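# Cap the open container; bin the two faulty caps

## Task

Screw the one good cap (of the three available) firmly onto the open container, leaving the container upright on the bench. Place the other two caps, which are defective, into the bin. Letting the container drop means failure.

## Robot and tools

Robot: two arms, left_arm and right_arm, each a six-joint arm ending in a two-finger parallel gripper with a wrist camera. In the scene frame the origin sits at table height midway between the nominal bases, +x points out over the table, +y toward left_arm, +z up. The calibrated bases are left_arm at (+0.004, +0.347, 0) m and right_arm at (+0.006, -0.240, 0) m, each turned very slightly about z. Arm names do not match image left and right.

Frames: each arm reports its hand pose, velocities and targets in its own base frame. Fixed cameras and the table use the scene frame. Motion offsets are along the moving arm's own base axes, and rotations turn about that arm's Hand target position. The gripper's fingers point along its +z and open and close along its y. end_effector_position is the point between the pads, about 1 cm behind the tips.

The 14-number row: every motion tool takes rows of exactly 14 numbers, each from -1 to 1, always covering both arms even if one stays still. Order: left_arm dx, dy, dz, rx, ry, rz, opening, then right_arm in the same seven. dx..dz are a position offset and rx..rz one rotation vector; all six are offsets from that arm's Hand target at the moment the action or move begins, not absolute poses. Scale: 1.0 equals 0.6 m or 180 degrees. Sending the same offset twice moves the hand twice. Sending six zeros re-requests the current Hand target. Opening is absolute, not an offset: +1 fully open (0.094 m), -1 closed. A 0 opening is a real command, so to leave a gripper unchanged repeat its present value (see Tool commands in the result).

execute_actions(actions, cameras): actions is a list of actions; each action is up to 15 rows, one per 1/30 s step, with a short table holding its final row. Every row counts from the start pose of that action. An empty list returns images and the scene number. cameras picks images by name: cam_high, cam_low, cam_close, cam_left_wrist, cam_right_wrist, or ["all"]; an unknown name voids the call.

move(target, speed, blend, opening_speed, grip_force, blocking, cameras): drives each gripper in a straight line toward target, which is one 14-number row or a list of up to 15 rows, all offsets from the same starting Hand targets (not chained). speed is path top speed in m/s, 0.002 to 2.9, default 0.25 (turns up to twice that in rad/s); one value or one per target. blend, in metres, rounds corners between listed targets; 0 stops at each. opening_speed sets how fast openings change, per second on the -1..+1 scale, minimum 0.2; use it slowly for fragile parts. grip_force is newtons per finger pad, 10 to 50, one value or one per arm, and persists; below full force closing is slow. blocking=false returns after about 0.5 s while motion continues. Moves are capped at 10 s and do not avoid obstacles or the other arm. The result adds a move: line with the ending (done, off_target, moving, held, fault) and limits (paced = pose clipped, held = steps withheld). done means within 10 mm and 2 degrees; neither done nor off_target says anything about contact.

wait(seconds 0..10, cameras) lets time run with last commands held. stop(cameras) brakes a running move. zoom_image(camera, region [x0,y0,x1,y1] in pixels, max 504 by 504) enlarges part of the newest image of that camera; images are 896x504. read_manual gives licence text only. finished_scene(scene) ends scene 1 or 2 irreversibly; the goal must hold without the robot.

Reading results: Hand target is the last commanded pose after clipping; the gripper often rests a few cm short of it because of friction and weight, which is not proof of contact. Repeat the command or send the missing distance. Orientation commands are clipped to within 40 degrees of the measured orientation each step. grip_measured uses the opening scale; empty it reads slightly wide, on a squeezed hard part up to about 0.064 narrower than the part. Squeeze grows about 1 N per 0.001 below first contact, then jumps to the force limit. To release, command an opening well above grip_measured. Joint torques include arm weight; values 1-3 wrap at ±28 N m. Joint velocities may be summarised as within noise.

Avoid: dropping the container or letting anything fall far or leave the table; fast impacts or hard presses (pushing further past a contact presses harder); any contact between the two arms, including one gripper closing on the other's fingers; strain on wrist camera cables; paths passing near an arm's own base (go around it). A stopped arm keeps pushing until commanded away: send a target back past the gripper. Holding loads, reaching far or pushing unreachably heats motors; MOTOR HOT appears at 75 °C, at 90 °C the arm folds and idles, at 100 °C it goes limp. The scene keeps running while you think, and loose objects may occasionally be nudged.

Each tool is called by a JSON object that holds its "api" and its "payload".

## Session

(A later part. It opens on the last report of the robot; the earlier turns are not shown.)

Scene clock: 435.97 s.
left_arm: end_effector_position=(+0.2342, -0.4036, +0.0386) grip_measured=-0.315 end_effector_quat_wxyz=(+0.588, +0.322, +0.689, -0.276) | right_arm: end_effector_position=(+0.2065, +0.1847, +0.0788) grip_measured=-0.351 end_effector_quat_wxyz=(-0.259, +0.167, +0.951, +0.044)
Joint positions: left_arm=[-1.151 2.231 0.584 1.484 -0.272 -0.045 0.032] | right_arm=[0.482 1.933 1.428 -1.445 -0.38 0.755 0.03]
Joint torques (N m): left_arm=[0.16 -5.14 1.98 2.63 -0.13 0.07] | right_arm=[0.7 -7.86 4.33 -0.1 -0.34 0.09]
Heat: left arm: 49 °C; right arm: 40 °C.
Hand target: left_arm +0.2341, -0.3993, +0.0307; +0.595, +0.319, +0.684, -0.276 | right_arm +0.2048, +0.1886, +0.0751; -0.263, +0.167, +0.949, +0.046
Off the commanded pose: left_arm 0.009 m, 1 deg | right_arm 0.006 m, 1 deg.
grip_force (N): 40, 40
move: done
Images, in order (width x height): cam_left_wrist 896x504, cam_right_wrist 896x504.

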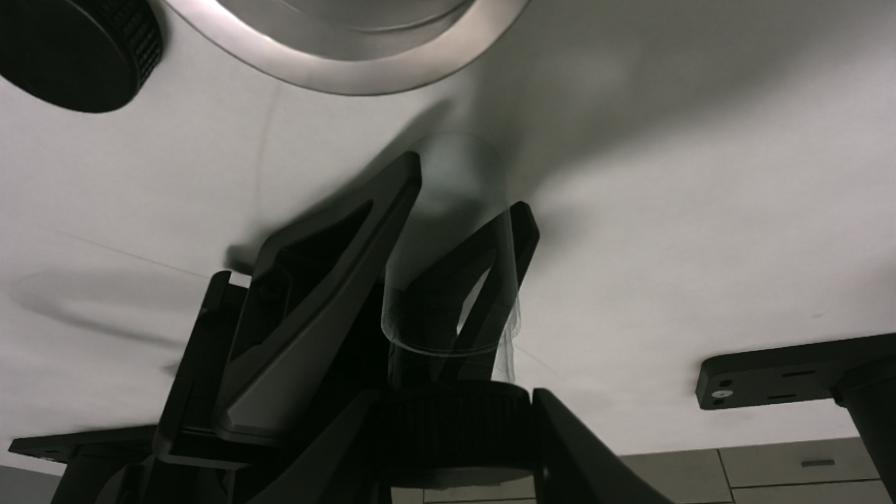

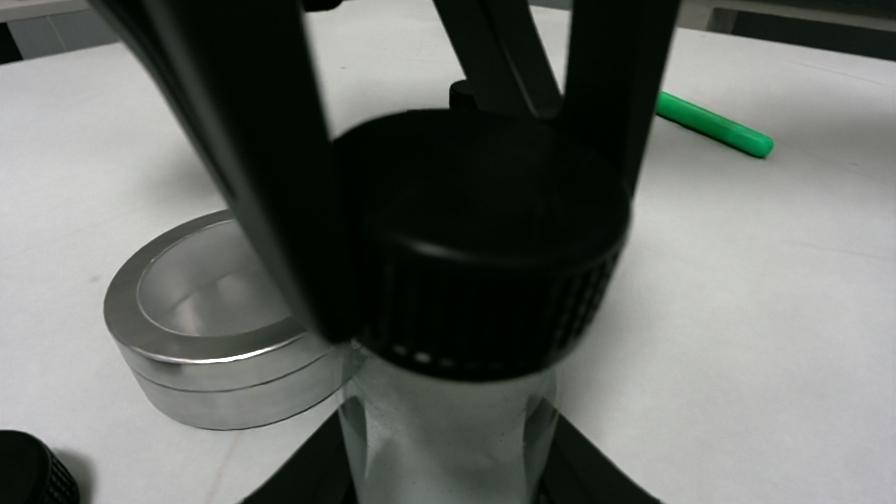

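{"api": "zoom_image", "payload": {"camera": "cam_right_wrist", "region": [310, 90, 650, 430]}}

{"api": "zoom_image", "payload": {"camera": "cam_left_wrist", "region": [350, 270, 560, 500]}}

Scaled by 1.482.

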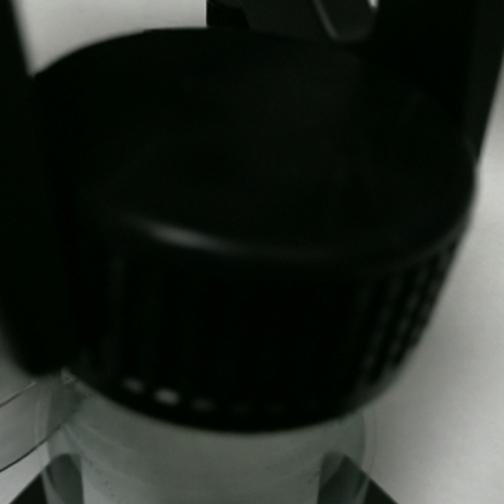

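Scaled by 2.191.

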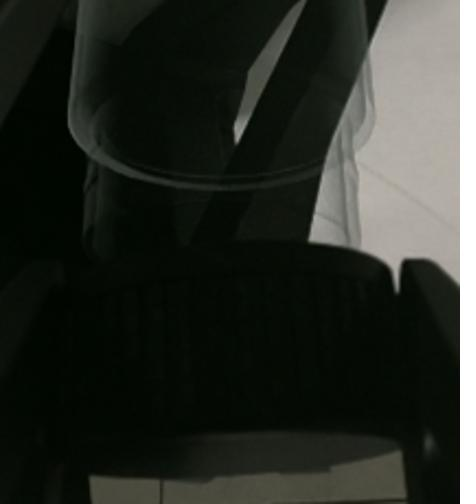

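{"api": "move", "payload": {"target": [[0,0,0,0,0,0,-0.42,0.0023,-0.0008,0.03,-0.0168,0.0097,0,-0.44],[0,0,0,0,0,0,-0.42,0.0025,-0.001,-0.0017,-0.0168,0.0097,0,-0.44]], "speed": 0.08, "cameras": ["cam_left_wrist","cam_right_wrist"]}}

Scene clock: 441.03 s.
left_arm: end_effector_position=(+0.2342, -0.4036, +0.0386) grip_measured=-0.315 end_effector_quat_wxyz=(+0.588, +0.322, +0.689, -0.276) | right_arm: end_effector_position=(+0.2069, +0.1875, +0.0802) grip_measured=-0.351 end_effector_quat_wxyz=(-0.271, +0.175, +0.946, +0.026)
Joint positions: left_arm=[-1.151 2.231 0.584 1.484 -0.272 -0.045 0.032] | right_arm=[0.494 1.974 1.479 -1.492 -0.374 0.78 0.03]
Joint torques (N m): left_arm=[0.14 -5.12 1.96 2.62 -0.13 0.06] | right_arm=[0.59 -7.68 4.37 -0.24 -0.11 0.08]
Heat: left arm: 50 °C; right arm: 40 °C.
Hand target: left_arm +0.2341, -0.3993, +0.0307; +0.595, +0.319, +0.684, -0.276 | right_arm +0.2063, +0.1879, +0.0739; -0.273, +0.175, +0.946, +0.018
Off the commanded pose: left_arm 0.009 m, 1 deg | right_arm 0.006 m, 1 deg.
grip_force (N): 40, 40
move: done
Images, in order (width x height): cam_left_wrist 896x504, cam_right_wrist 896x504.

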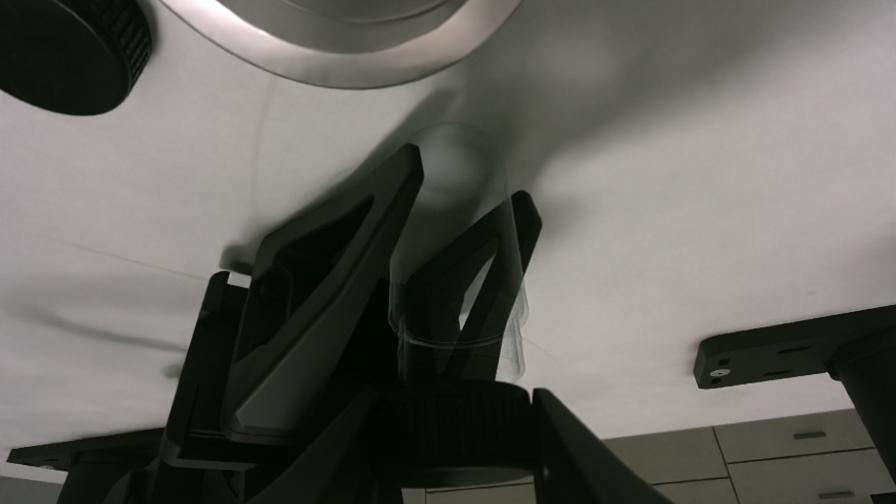

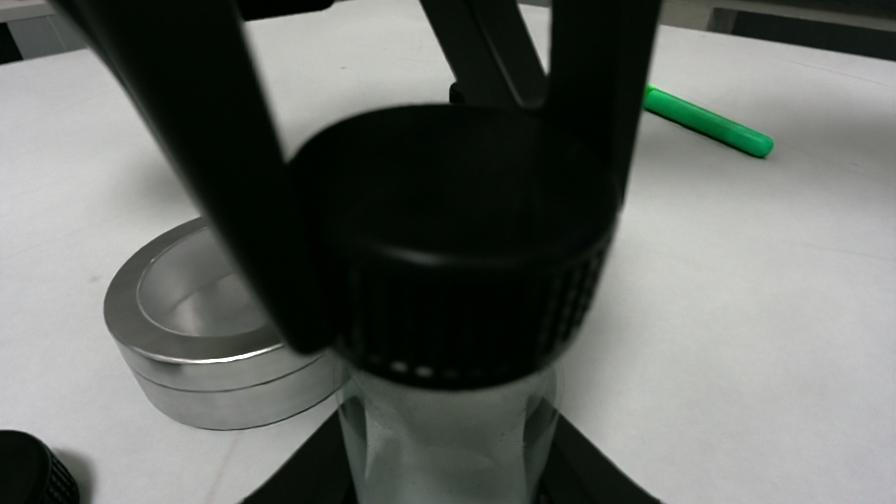

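{"api": "move", "payload": {"target": [[0,0,0,0,0,0,-0.42,0.0037,-0.0073,0.02,0,0,0,-0.44],[0,0,0,0,0,0,-0.42,0.0037,-0.0073,-0.005,0,0,0,-0.44]], "speed": 0.08, "cameras": ["cam_left_wrist","cam_right_wrist"]}}

Scene clock: 443.23 s.
left_arm: end_effector_position=(+0.2342, -0.4036, +0.0386) grip_measured=-0.315 end_effector_quat_wxyz=(+0.588, +0.322, +0.689, -0.276) | right_arm: end_effector_position=(+0.2069, +0.1864, +0.0784) grip_measured=-0.351 end_effector_quat_wxyz=(-0.270, +0.173, +0.947, +0.024)
Joint positions: left_arm=[-1.151 2.231 0.584 1.484 -0.272 -0.045 0.032] | right_arm=[0.494 1.974 1.472 -1.486 -0.369 0.776 0.03]
Joint torques (N m): left_arm=[0.16 -5.14 1.98 2.62 -0.13 0.06] | right_arm=[-0.69 -7.3 4.23 -0.17 -0.12 -0.04]
Heat: left arm: 50 °C; right arm: 40 °C.
Hand target: left_arm +0.2341, -0.3993, +0.0307; +0.595, +0.319, +0.684, -0.276 | right_arm +0.2085, +0.1835, +0.0709; -0.273, +0.175, +0.946, +0.018
Off the commanded pose: left_arm 0.009 m, 1 deg | right_arm 0.008 m, 1 deg.
grip_force (N): 40, 40
move: done
Images, in order (width x height): cam_left_wrist 896x504, cam_right_wrist 896x504.

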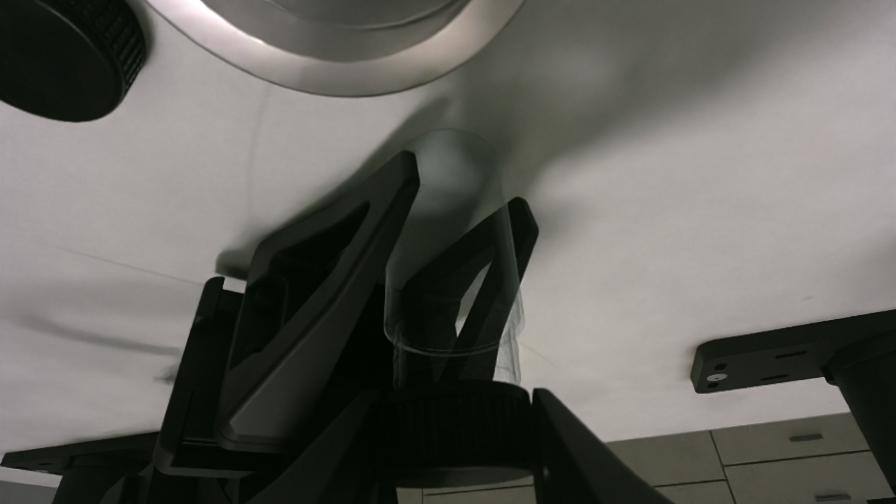

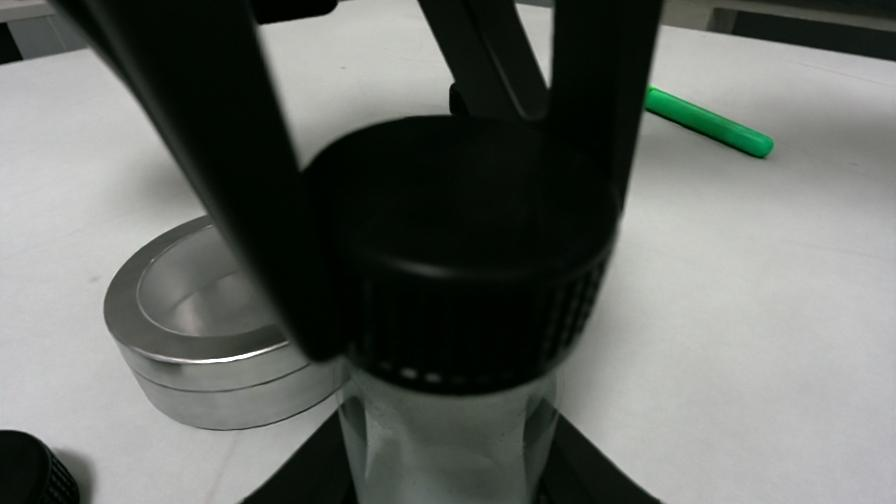

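{"api": "move", "payload": {"target": [[0,0,0,0,0,0,-0.42,0.0033,-0.0042,0.0083,0,0,0,-0.44],[0,0,0,0,0,0,-0.42,0.0033,-0.0042,0,0,0,0,-0.44]], "speed": 0.06, "cameras": ["cam_left_wrist","cam_right_wrist"]}}

Scene clock: 444.87 s.
left_arm: end_effector_position=(+0.2342, -0.4036, +0.0386) grip_measured=-0.315 end_effector_quat_wxyz=(+0.588, +0.322, +0.689, -0.276) | right_arm: end_effector_position=(+0.2087, +0.1840, +0.0782) grip_measured=-0.351 end_effector_quat_wxyz=(-0.269, +0.172, +0.947, +0.025)
Joint positions: left_arm=[-1.151 2.231 0.584 1.484 -0.272 -0.045 0.032] | right_arm=[0.485 1.974 1.472 -1.486 -0.365 0.767 0.03]
Joint torques (N m): left_arm=[0.16 -5.15 1.98 2.62 -0.12 0.06] | right_arm=[-0.66 -7.05 4.55 -0.22 -0.11 -0.05]
Heat: left arm: 51 °C; right arm: 40 °C.
Hand target: left_arm +0.2341, -0.3993, +0.0307; +0.595, +0.319, +0.684, -0.276 | right_arm +0.2104, +0.1810, +0.0710; -0.273, +0.175, +0.946, +0.018
Off the commanded pose: left_arm 0.009 m, 1 deg | right_arm 0.008 m, 1 deg.
grip_force (N): 40, 40
move: done
Images, in order (width x height): cam_left_wrist 896x504, cam_right_wrist 896x504.

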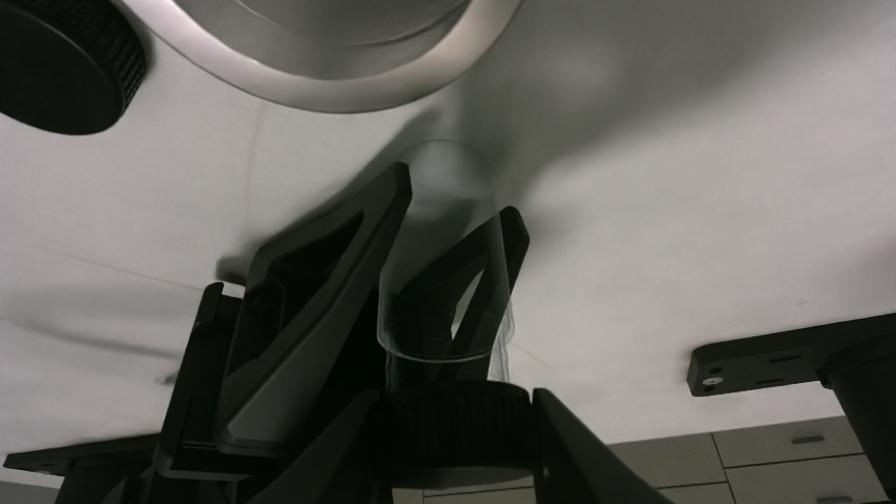

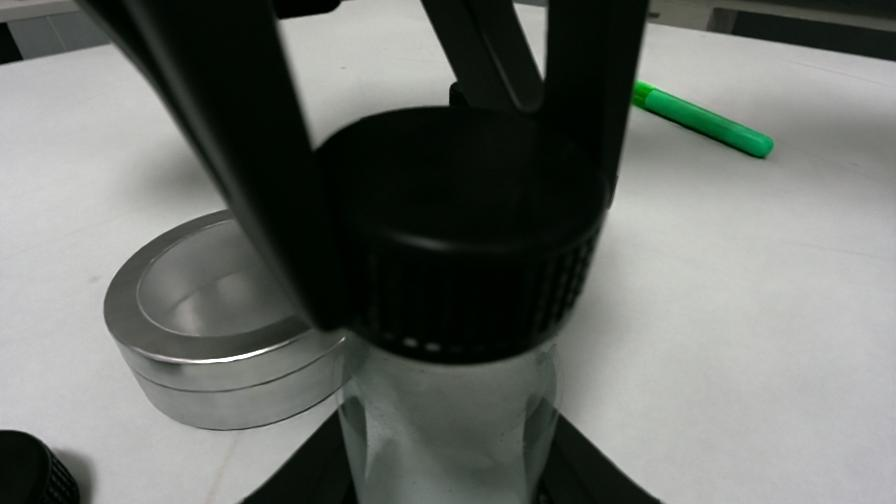

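{"api": "zoom_image", "payload": {"camera": "cam_left_wrist", "region": [350, 300, 560, 500]}}

{"api": "zoom_image", "payload": {"camera": "cam_right_wrist", "region": [310, 90, 650, 430]}}

Scaled by 2.400.

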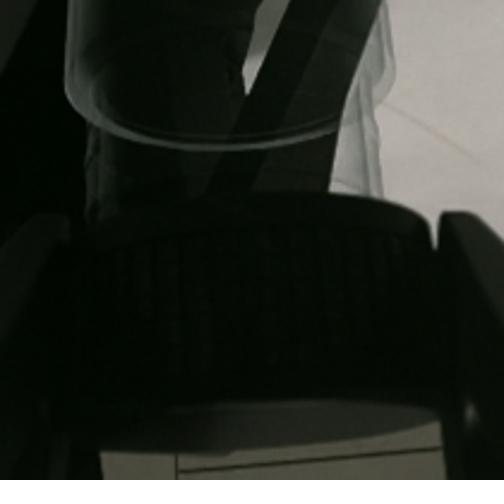

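Scaled by 1.482.

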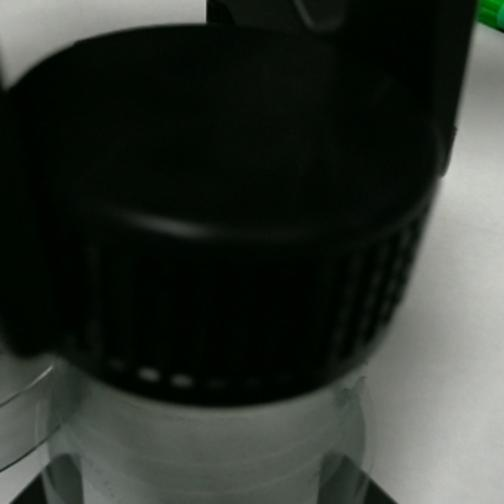

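{"api": "move", "payload": {"target": [0,0,0,0,0,0,-0.42,-0.0025,0.0063,-0.0133,0,0,0,-0.44], "speed": 0.05, "cameras": ["cam_left_wrist","cam_right_wrist"]}}

Scene clock: 446.73 s.
left_arm: end_effector_position=(+0.2342, -0.4036, +0.0386) grip_measured=-0.315 end_effector_quat_wxyz=(+0.588, +0.322, +0.689, -0.276) | right_arm: end_effector_position=(+0.2072, +0.1842, +0.0749) grip_measured=-0.351 end_effector_quat_wxyz=(-0.273, +0.174, +0.946, +0.024)
Joint positions: left_arm=[-1.151 2.231 0.584 1.484 -0.272 -0.045 0.032] | right_arm=[0.485 1.98 1.463 -1.479 -0.37 0.767 0.03]
Joint torques (N m): left_arm=[0.17 -5.14 1.98 2.62 -0.13 0.06] | right_arm=[0.35 -6.86 3.74 -0.01 -0.11 0.09]
Heat: left arm: 51 °C; right arm: 40 °C.
Hand target: left_arm +0.2341, -0.3993, +0.0307; +0.595, +0.319, +0.684, -0.276 | right_arm +0.2090, +0.1848, +0.0630; -0.273, +0.175, +0.946, +0.018
Off the commanded pose: left_arm 0.009 m, 1 deg | right_arm 0.012 m, 1 deg.
grip_force (N): 40, 40
move: off_target (right_arm)
Images, in order (width x height): cam_left_wrist 896x504, cam_right_wrist 896x504.

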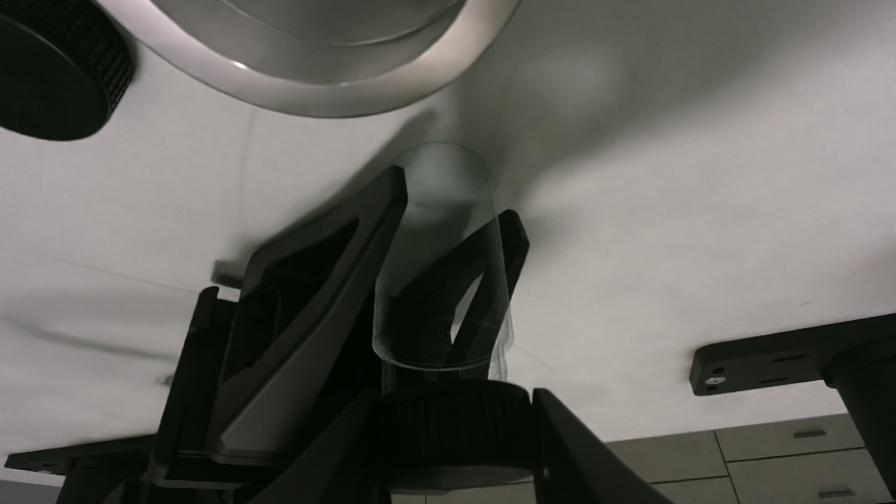

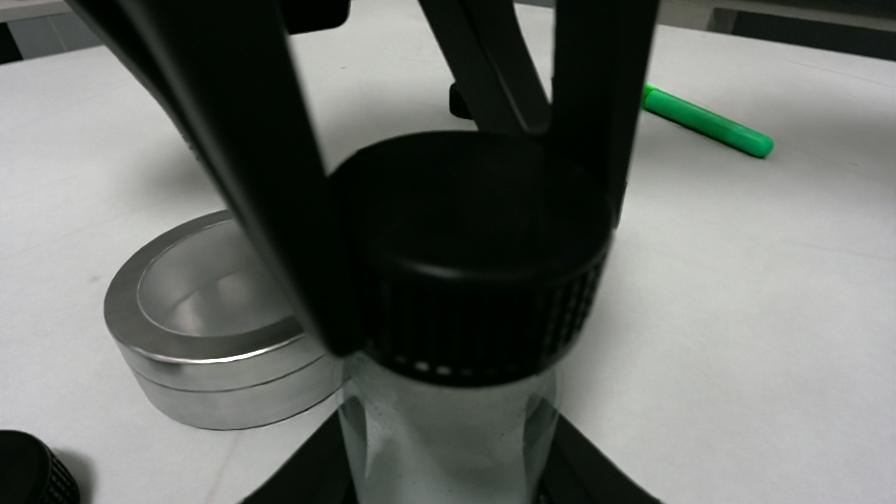

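{"api": "move", "payload": {"target": [[0,0,0,0,0,0,-0.42,0.0017,0.0058,0.0283,0,0,0,-0.44],[0,0,0,0,0,0,-0.42,0.0017,0.0058,0.0117,0,0,0,-0.44]], "speed": 0.06, "cameras": ["cam_left_wrist","cam_right_wrist"]}}

Scene clock: 448.57 s.
left_arm: end_effector_position=(+0.2342, -0.4036, +0.0386) grip_measured=-0.315 end_effector_quat_wxyz=(+0.588, +0.322, +0.689, -0.276) | right_arm: end_effector_position=(+0.2085, +0.1860, +0.0755) grip_measured=-0.351 end_effector_quat_wxyz=(-0.274, +0.176, +0.945, +0.023)
Joint positions: left_arm=[-1.151 2.231 0.584 1.484 -0.272 -0.045 0.032] | right_arm=[0.489 1.989 1.477 -1.486 -0.371 0.775 0.03]
Joint torques (N m): left_arm=[0.14 -5.12 1.98 2.62 -0.13 0.07] | right_arm=[0.75 -7.54 5.11 -0.19 -0.15 0.09]
Heat: left arm: 51 °C; right arm: 40 °C.
Hand target: left_arm +0.2341, -0.3993, +0.0307; +0.595, +0.319, +0.684, -0.276 | right_arm +0.2100, +0.1883, +0.0700; -0.273, +0.175, +0.946, +0.018
Off the commanded pose: left_arm 0.009 m, 1 deg | right_arm 0.006 m, 1 deg.
grip_force (N): 40, 40
move: done
Images, in order (width x height): cam_left_wrist 896x504, cam_right_wrist 896x504.

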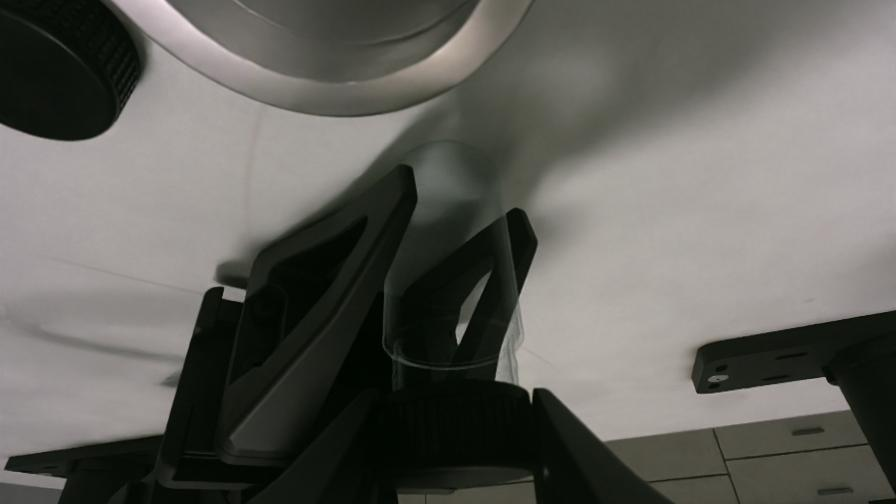

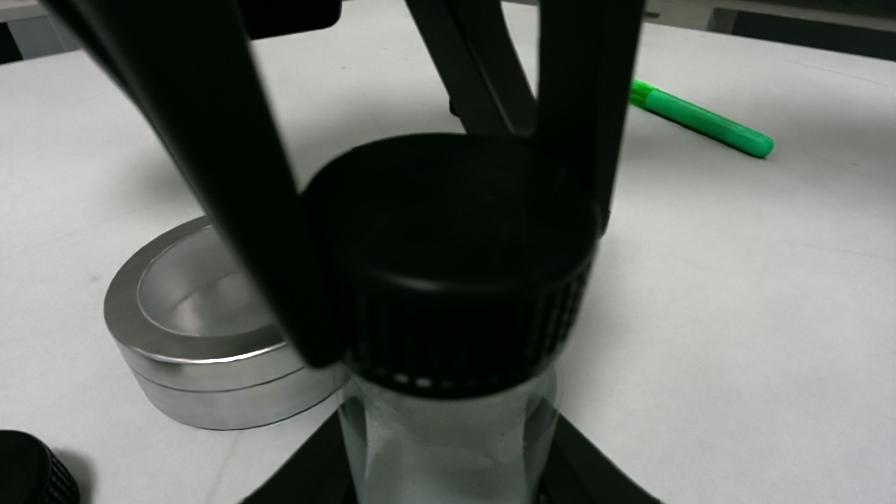

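{"api": "move", "payload": {"target": [0,0,0,0,0,0,-0.42,-0.0003,0,-0.0167,0,0,0,-0.44], "speed": 0.05, "cameras": ["cam_left_wrist","cam_right_wrist"]}}

Scene clock: 449.63 s.
left_arm: end_effector_position=(+0.2343, -0.4035, +0.0386) grip_measured=-0.315 end_effector_quat_wxyz=(+0.588, +0.322, +0.689, -0.276) | right_arm: end_effector_position=(+0.2083, +0.1858, +0.0679) grip_measured=-0.351 end_effector_quat_wxyz=(-0.276, +0.176, +0.945, +0.021)
Joint positions: left_arm=[-1.151 2.231 0.584 1.484 -0.272 -0.045 0.032] | right_arm=[0.489 2 1.461 -1.462 -0.37 0.776 0.03]
Joint torques (N m): left_arm=[0.17 -5.14 1.98 2.62 -0.13 0.06] | right_arm=[0.75 -7.65 4.3 -0.09 -0.16 0.08]
Heat: left arm: 51 °C; right arm: 40 °C.
Hand target: left_arm +0.2341, -0.3993, +0.0307; +0.595, +0.319, +0.684, -0.276 | right_arm +0.2098, +0.1883, +0.0600; -0.273, +0.175, +0.946, +0.018
Off the commanded pose: left_arm 0.009 m, 1 deg | right_arm 0.008 m, 0 deg.
grip_force (N): 40, 40
move: done
Images, in order (width x height): cam_left_wrist 896x504, cam_right_wrist 896x504.

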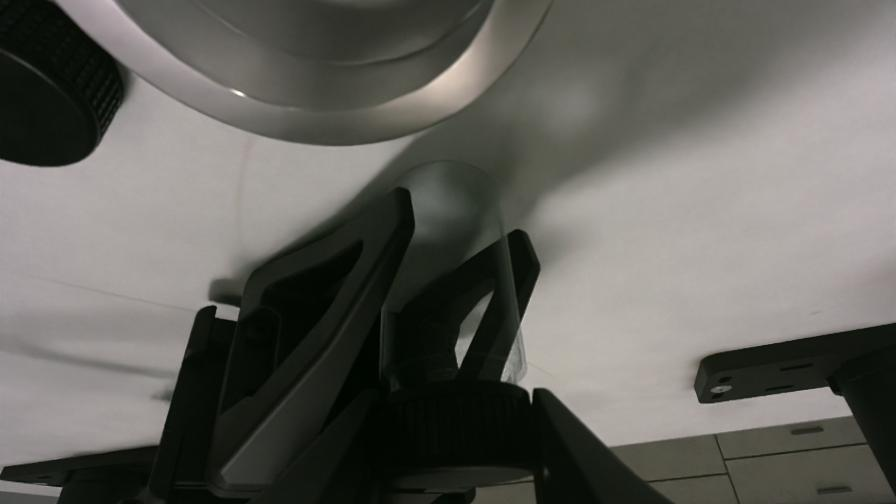

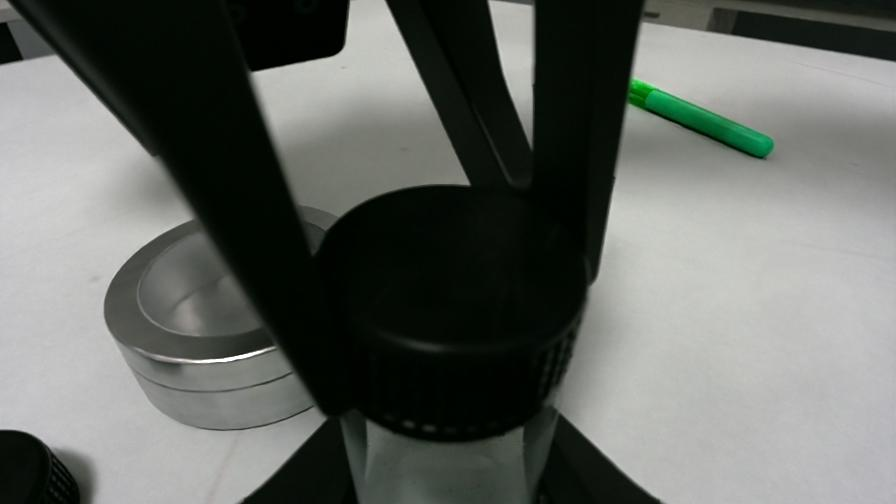

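{"api": "move", "payload": {"target": [0,0,0,0,0,0,-0.42,0,0,-0.01,0,0,0,-0.44], "speed": 0.05, "cameras": ["cam_left_wrist","cam_right_wrist"]}}

Scene clock: 450.77 s.
left_arm: end_effector_position=(+0.2343, -0.4035, +0.0386) grip_measured=-0.315 end_effector_quat_wxyz=(+0.588, +0.322, +0.689, -0.276) | right_arm: end_effector_position=(+0.2083, +0.1857, +0.0637) grip_measured=-0.351 end_effector_quat_wxyz=(-0.275, +0.176, +0.945, +0.021)
Joint positions: left_arm=[-1.151 2.231 0.584 1.484 -0.272 -0.045 0.032] | right_arm=[0.489 2.003 1.449 -1.445 -0.37 0.776 0.03]
Joint torques (N m): left_arm=[0.17 -5.14 1.96 2.61 -0.12 0.06] | right_arm=[0.69 -7.36 4.1 -0.04 -0.15 0.09]
Heat: left arm: 51 °C; right arm: 40 °C.
Hand target: left_arm +0.2341, -0.3993, +0.0307; +0.595, +0.319, +0.684, -0.276 | right_arm +0.2098, +0.1883, +0.0541; -0.273, +0.175, +0.946, +0.019
Off the commanded pose: left_arm 0.009 m, 1 deg | right_arm 0.010 m, 0 deg.
grip_force (N): 40, 40
move: done
Images, in order (width x height): cam_left_wrist 896x504, cam_right_wrist 896x504.

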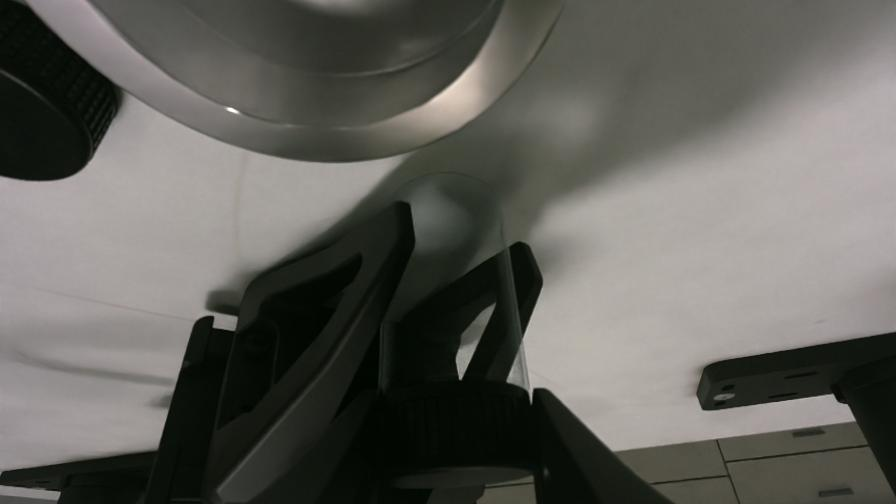

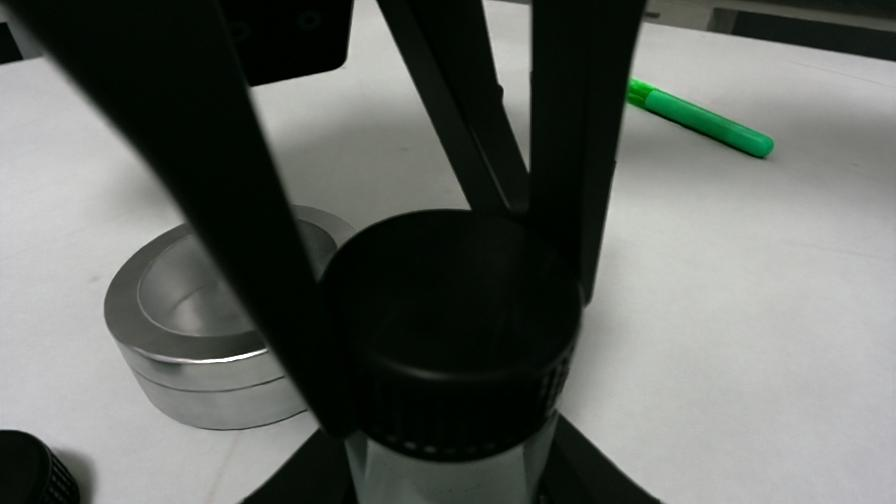

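{"api": "move", "payload": {"target": [0,0,0,0,0,0,-0.42,0,0,-0.0083,0,0,0,-0.44], "speed": 0.05, "cameras": ["cam_left_wrist","cam_right_wrist"]}}

Scene clock: 452.03 s.
left_arm: end_effector_position=(+0.2343, -0.4035, +0.0386) grip_measured=-0.315 end_effector_quat_wxyz=(+0.588, +0.322, +0.689, -0.276) | right_arm: end_effector_position=(+0.2077, +0.1861, +0.0630) grip_measured=-0.351 end_effector_quat_wxyz=(-0.276, +0.177, +0.944, +0.023)
Joint positions: left_arm=[-1.151 2.231 0.584 1.484 -0.272 -0.045 0.032] | right_arm=[0.489 2.003 1.445 -1.442 -0.374 0.776 0.03]
Joint torques (N m): left_arm=[0.16 -5.14 1.99 2.62 -0.12 0.07] | right_arm=[0.68 -6.83 3.48 0.09 -0.11 0.08]
Heat: left arm: 51 °C; right arm: 40 °C.
Hand target: left_arm +0.2341, -0.3993, +0.0307; +0.595, +0.319, +0.684, -0.276 | right_arm +0.2098, +0.1883, +0.0491; -0.273, +0.175, +0.946, +0.018
Off the commanded pose: left_arm 0.009 m, 1 deg | right_arm 0.014 m, 1 deg.
grip_force (N): 40, 40
move: off_target (right_arm)
Images, in order (width x height): cam_left_wrist 896x504, cam_right_wrist 896x504.

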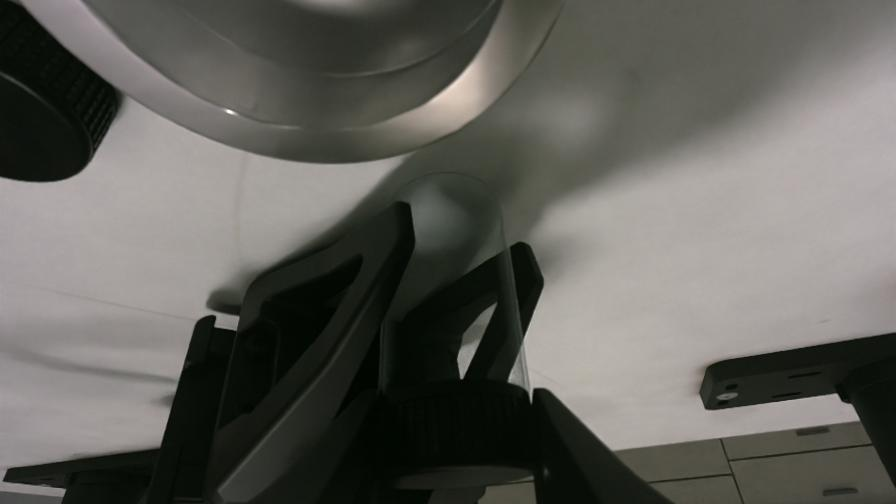

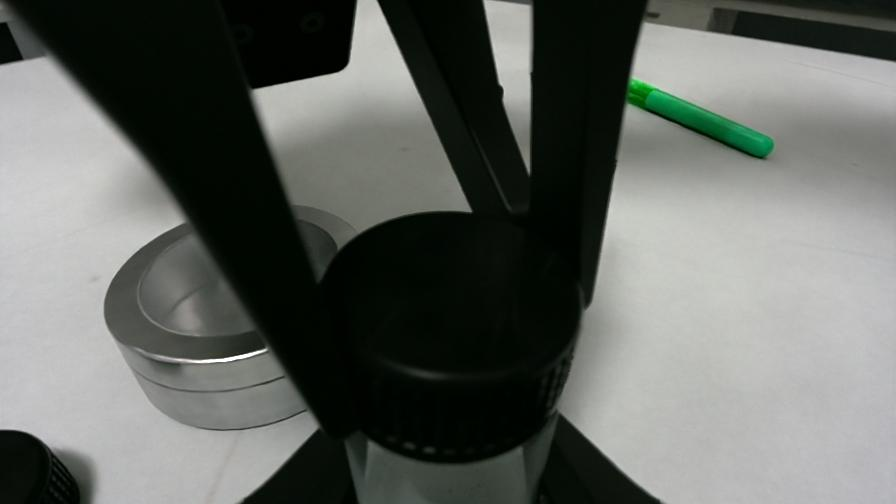

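{"api": "move", "payload": {"target": [0,0,0,0,0,0,-0.42,-0.005,-0.0035,0.0133,0,0,-0.3389,-0.44], "speed": 0.3, "cameras": ["cam_left_wrist"]}}

Scene clock: 457.33 s.
left_arm: end_effector_position=(+0.2342, -0.4036, +0.0387) grip_measured=-0.316 end_effector_quat_wxyz=(+0.588, +0.323, +0.688, -0.276) | right_arm: end_effector_position=(+0.2062, +0.1856, +0.0607) grip_measured=-0.352 end_effector_quat_wxyz=(-0.235, +0.623, +0.730, +0.152)
Joint positions: left_arm=[-1.151 2.231 0.584 1.484 -0.271 -0.044 0.032] | right_arm=[0.373 1.557 0.91 -0.871 -0.565 1.802 0.03]
Joint torques (N m): left_arm=[0.14 -5.12 1.98 2.61 -0.13 0.06] | right_arm=[0.92 -6.35 3.7 0.8 -0.16 0.41]
Heat: left arm: 52 °C; right arm: 40 °C.
Hand target: left_arm +0.2341, -0.3993, +0.0308; +0.595, +0.319, +0.684, -0.276 | right_arm +0.2069, +0.1862, +0.0570; -0.226, +0.631, +0.726, +0.154
Off the commanded pose: left_arm 0.009 m, 1 deg | right_arm 0.004 m, 1 deg.
grip_force (N): 40, 40
move: done
Images, in order (width x height): cam_left_wrist 896x504.

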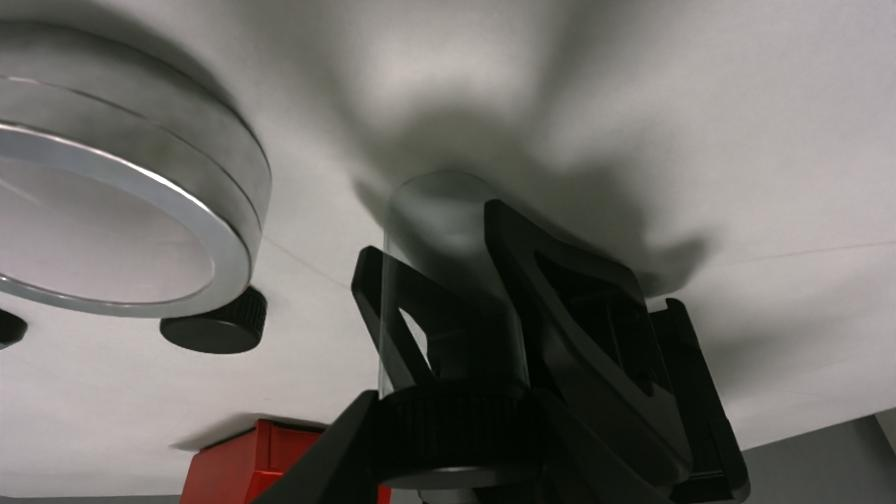

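{"api": "move", "payload": {"target": [0,0,0,0,0,0,-0.42,0,0,0.0283,0,0,0,-0.44], "speed": 0.05, "cameras": ["cam_left_wrist"]}}

Scene clock: 458.40 s.
left_arm: end_effector_position=(+0.2342, -0.4036, +0.0387) grip_measured=-0.316 end_effector_quat_wxyz=(+0.588, +0.323, +0.688, -0.276) | right_arm: end_effector_position=(+0.2061, +0.1851, +0.0614) grip_measured=-0.352 end_effector_quat_wxyz=(-0.234, +0.627, +0.727, +0.151)
Joint positions: left_arm=[-1.151 2.231 0.584 1.484 -0.271 -0.044 0.032] | right_arm=[0.373 1.552 0.91 -0.873 -0.562 1.813 0.03]
Joint torques (N m): left_arm=[0.18 -5.11 1.98 2.62 -0.13 0.05] | right_arm=[0.95 -8.5 7.56 0.17 -0.2 0.28]
Heat: left arm: 52 °C; right arm: 40 °C.
Hand target: left_arm +0.2341, -0.3993, +0.0308; +0.595, +0.319, +0.684, -0.276 | right_arm +0.2068, +0.1862, +0.0740; -0.226, +0.631, +0.726, +0.154
Off the commanded pose: left_arm 0.009 m, 1 deg | right_arm 0.013 m, 1 deg.
grip_force (N): 40, 40
move: off_target (right_arm)
Images, in order (width x height): cam_left_wrist 896x504.

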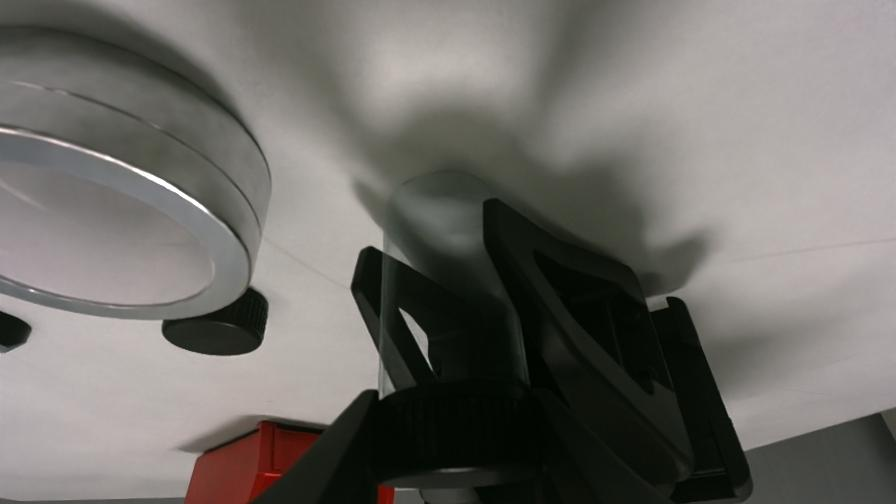

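{"api": "move", "payload": {"target": [0,0,0,0,0,0,-0.42,0,0,0.0167,0,0,0,-0.44], "speed": 0.05, "cameras": ["cam_left_wrist"]}}

Scene clock: 459.47 s.
left_arm: end_effector_position=(+0.2337, -0.4040, +0.0387) grip_measured=-0.316 end_effector_quat_wxyz=(+0.588, +0.324, +0.688, -0.277) | right_arm: end_effector_position=(+0.2044, +0.1825, +0.0620) grip_measured=-0.352 end_effector_quat_wxyz=(-0.229, +0.631, +0.728, +0.139)
Joint positions: left_arm=[-1.151 2.231 0.584 1.484 -0.268 -0.044 0.032] | right_arm=[0.379 1.551 0.921 -0.899 -0.541 1.82 0.03]
Joint torques (N m): left_arm=[0.16 -5.12 1.99 2.62 -0.18 0.06] | right_arm=[0.47 -9.65 8.96 0.03 -0.42 0.21]
Heat: left arm: 52 °C; right arm: 40 °C.
Hand target: left_arm +0.2341, -0.3993, +0.0308; +0.595, +0.319, +0.684, -0.276 | right_arm +0.2068, +0.1862, +0.0840; -0.226, +0.631, +0.726, +0.154
Off the commanded pose: left_arm 0.009 m, 1 deg | right_arm 0.022 m, 2 deg.
grip_force (N): 40, 40
move: off_target (right_arm)
Images, in order (width x height): cam_left_wrist 896x504.

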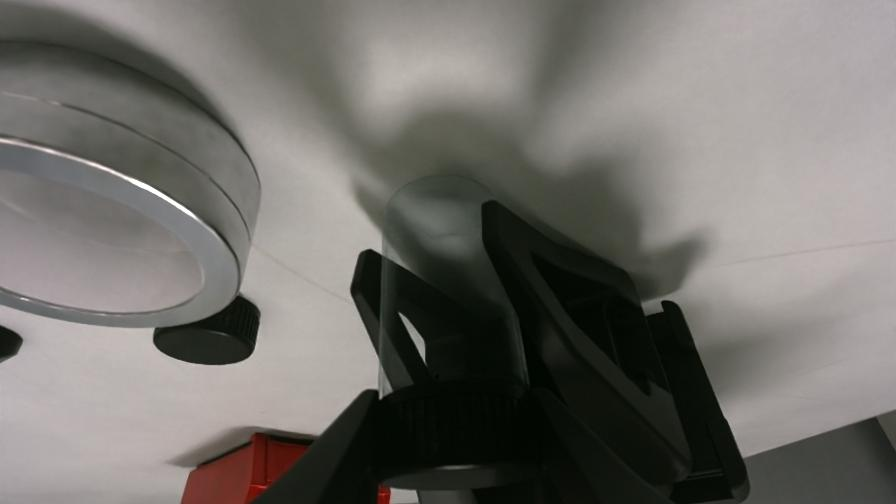

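{"api": "move", "payload": {"target": [0,0,0,0,0,0,-0.42,0.004,0.005,0.0133,0,0,0,-0.44], "speed": 0.04, "cameras": ["cam_left_wrist","cam_right_wrist"]}}

Scene clock: 461.33 s.
left_arm: end_effector_position=(+0.2343, -0.4071, +0.0412) grip_measured=-0.316 end_effector_quat_wxyz=(+0.589, +0.320, +0.686, -0.283) | right_arm: end_effector_position=(+0.2052, +0.1800, +0.0654) grip_measured=-0.352 end_effector_quat_wxyz=(-0.220, +0.634, +0.730, +0.129)
Joint positions: left_arm=[-1.151 2.232 0.595 1.485 -0.264 -0.051 0.032] | right_arm=[0.385 1.551 0.946 -0.933 -0.515 1.823 0.03]
Joint torques (N m): left_arm=[0.16 -5.34 1.28 2.6 -0.23 0.11] | right_arm=[0.51 -9.5 9.84 0.08 -0.69 0.26]
Heat: left arm: 52 °C; right arm: 40 °C.
Hand target: left_arm +0.2341, -0.3992, +0.0307; +0.595, +0.319, +0.684, -0.276 | right_arm +0.2092, +0.1892, +0.0920; -0.226, +0.631, +0.726, +0.154
Off the commanded pose: left_arm 0.013 m, 1 deg | right_arm 0.028 m, 3 deg.
grip_force (N): 40, 40
move: off_target (left_arm, right_arm)
Images, in order (width x height): cam_left_wrist 896x504, cam_right_wrist 896x504.

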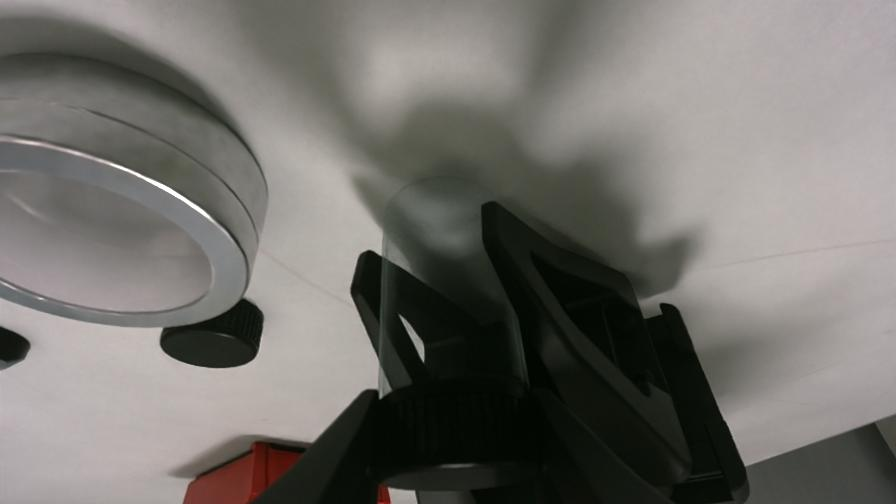

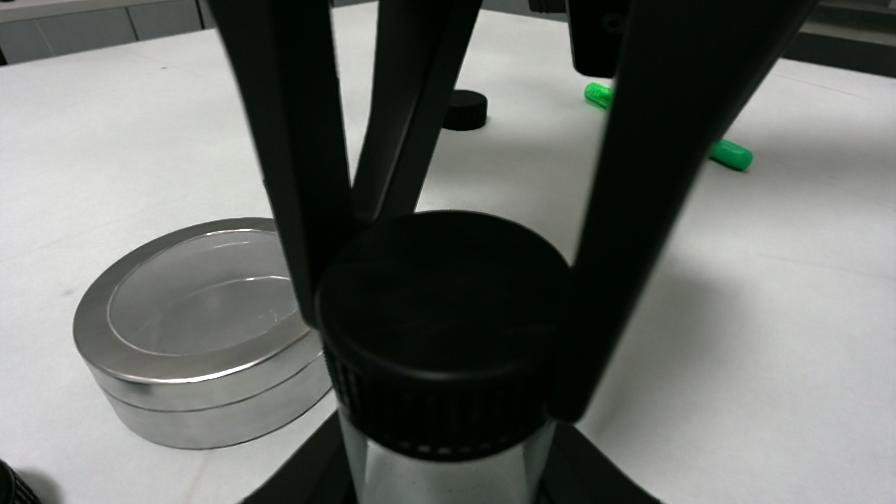

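{"api": "move", "payload": {"target": [0,0,0,0,0,0,-0.42,-0.0042,-0.005,-0.0583,0,0,0,-0.44], "speed": 0.06, "cameras": ["cam_left_wrist","cam_right_wrist"]}}

Scene clock: 463.03 s.
left_arm: end_effector_position=(+0.2343, -0.4068, +0.0397) grip_measured=-0.316 end_effector_quat_wxyz=(+0.589, +0.323, +0.686, -0.280) | right_arm: end_effector_position=(+0.2041, +0.1818, +0.0609) grip_measured=-0.352 end_effector_quat_wxyz=(-0.226, +0.632, +0.728, +0.140)
Joint positions: left_arm=[-1.151 2.236 0.595 1.485 -0.264 -0.046 0.032] | right_arm=[0.38 1.547 0.914 -0.891 -0.536 1.823 0.03]
Joint torques (N m): left_arm=[0.17 -5.59 1.29 2.61 -0.2 0.08] | right_arm=[0.34 -5.42 3.44 0.97 -0.5 0.16]
Heat: left arm: 52 °C; right arm: 40 °C.
Hand target: left_arm +0.2341, -0.3993, +0.0308; +0.595, +0.319, +0.684, -0.276 | right_arm +0.2066, +0.1862, +0.0569; -0.226, +0.631, +0.726, +0.154
Off the commanded pose: left_arm 0.012 m, 1 deg | right_arm 0.006 m, 2 deg.
grip_force (N): 40, 40
move: off_target (left_arm)
Images, in order (width x height): cam_left_wrist 896x504, cam_right_wrist 896x504.

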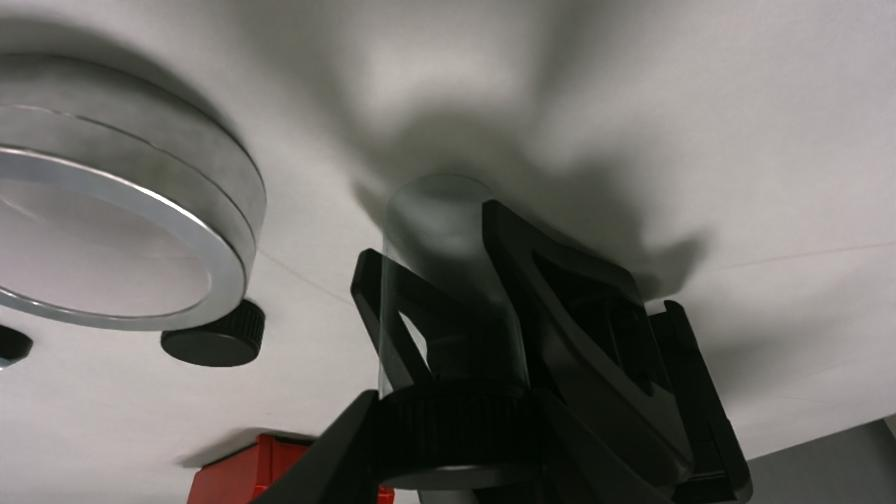

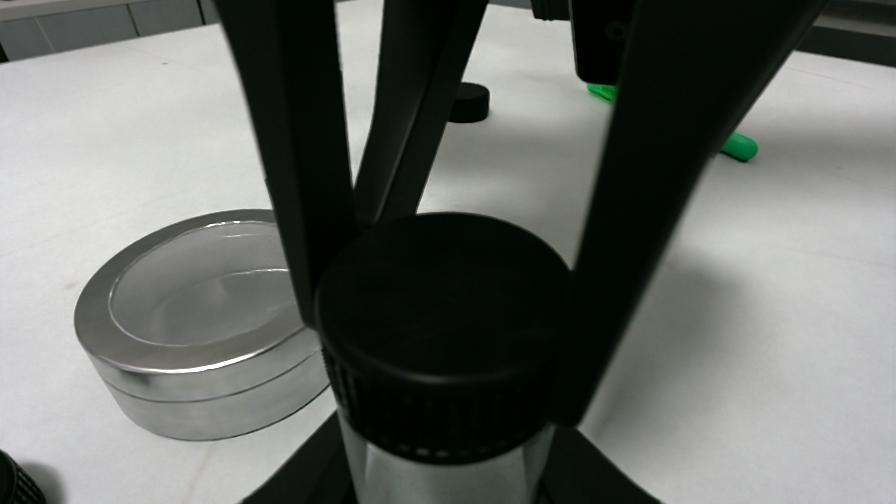

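{"api": "move", "payload": {"target": [[0,0,0,0,0,0,-0.42,0,0,0,0,0,0,0.0],[0,0,0,0,0,0,-0.42,0.003,-0.002,0.012,0,0,0.3556,0.0]], "speed": 0.4, "cameras": ["cam_left_wrist","cam_right_wrist"]}}

Scene clock: 466.93 s.
left_arm: end_effector_position=(+0.2343, -0.4068, +0.0397) grip_measured=-0.316 end_effector_quat_wxyz=(+0.589, +0.324, +0.686, -0.279) | right_arm: end_effector_position=(+0.2059, +0.1835, +0.0633) grip_measured=-0.002 end_effector_quat_wxyz=(-0.272, +0.155, +0.949, +0.017)
Joint positions: left_arm=[-1.151 2.236 0.595 1.485 -0.264 -0.043 0.032] | right_arm=[0.496 1.999 1.443 -1.449 -0.353 0.741 0.047]
Joint torques (N m): left_arm=[0.17 -5.59 1.28 2.61 -0.2 0.04] | right_arm=[0.53 -7.46 7.36 -0.49 -0.11 -0.05]
Heat: left arm: 52 °C; right arm: 40 °C.
Hand target: left_arm +0.2341, -0.3993, +0.0308; +0.595, +0.319, +0.684, -0.276 | right_arm +0.2085, +0.1851, +0.0642; -0.273, +0.150, +0.950, +0.011
Off the commanded pose: left_arm 0.012 m, 1 deg | right_arm 0.003 m, 1 deg.
grip_force (N): 40, 40
move: off_target (left_arm)
Images, in order (width x height): cam_left_wrist 896x504, cam_right_wrist 896x504.

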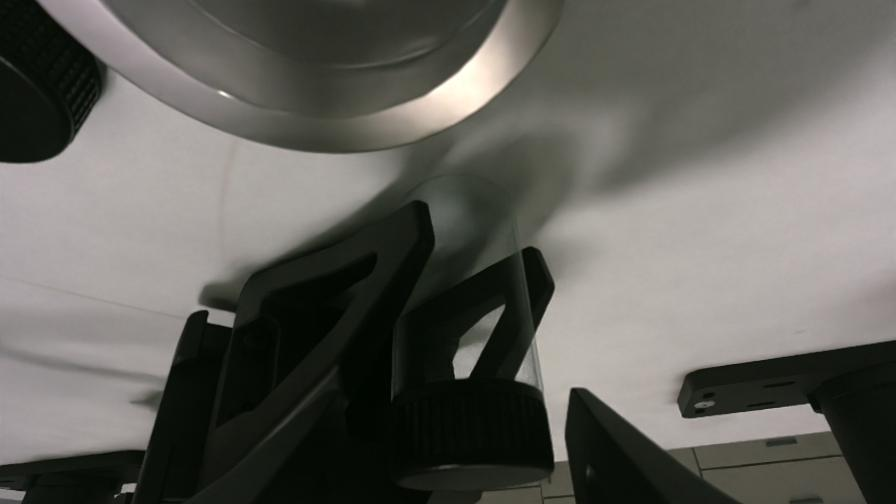

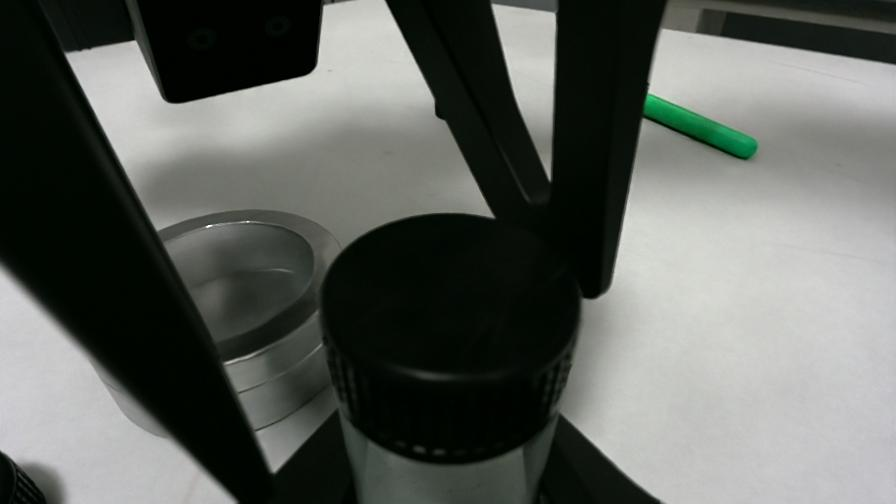

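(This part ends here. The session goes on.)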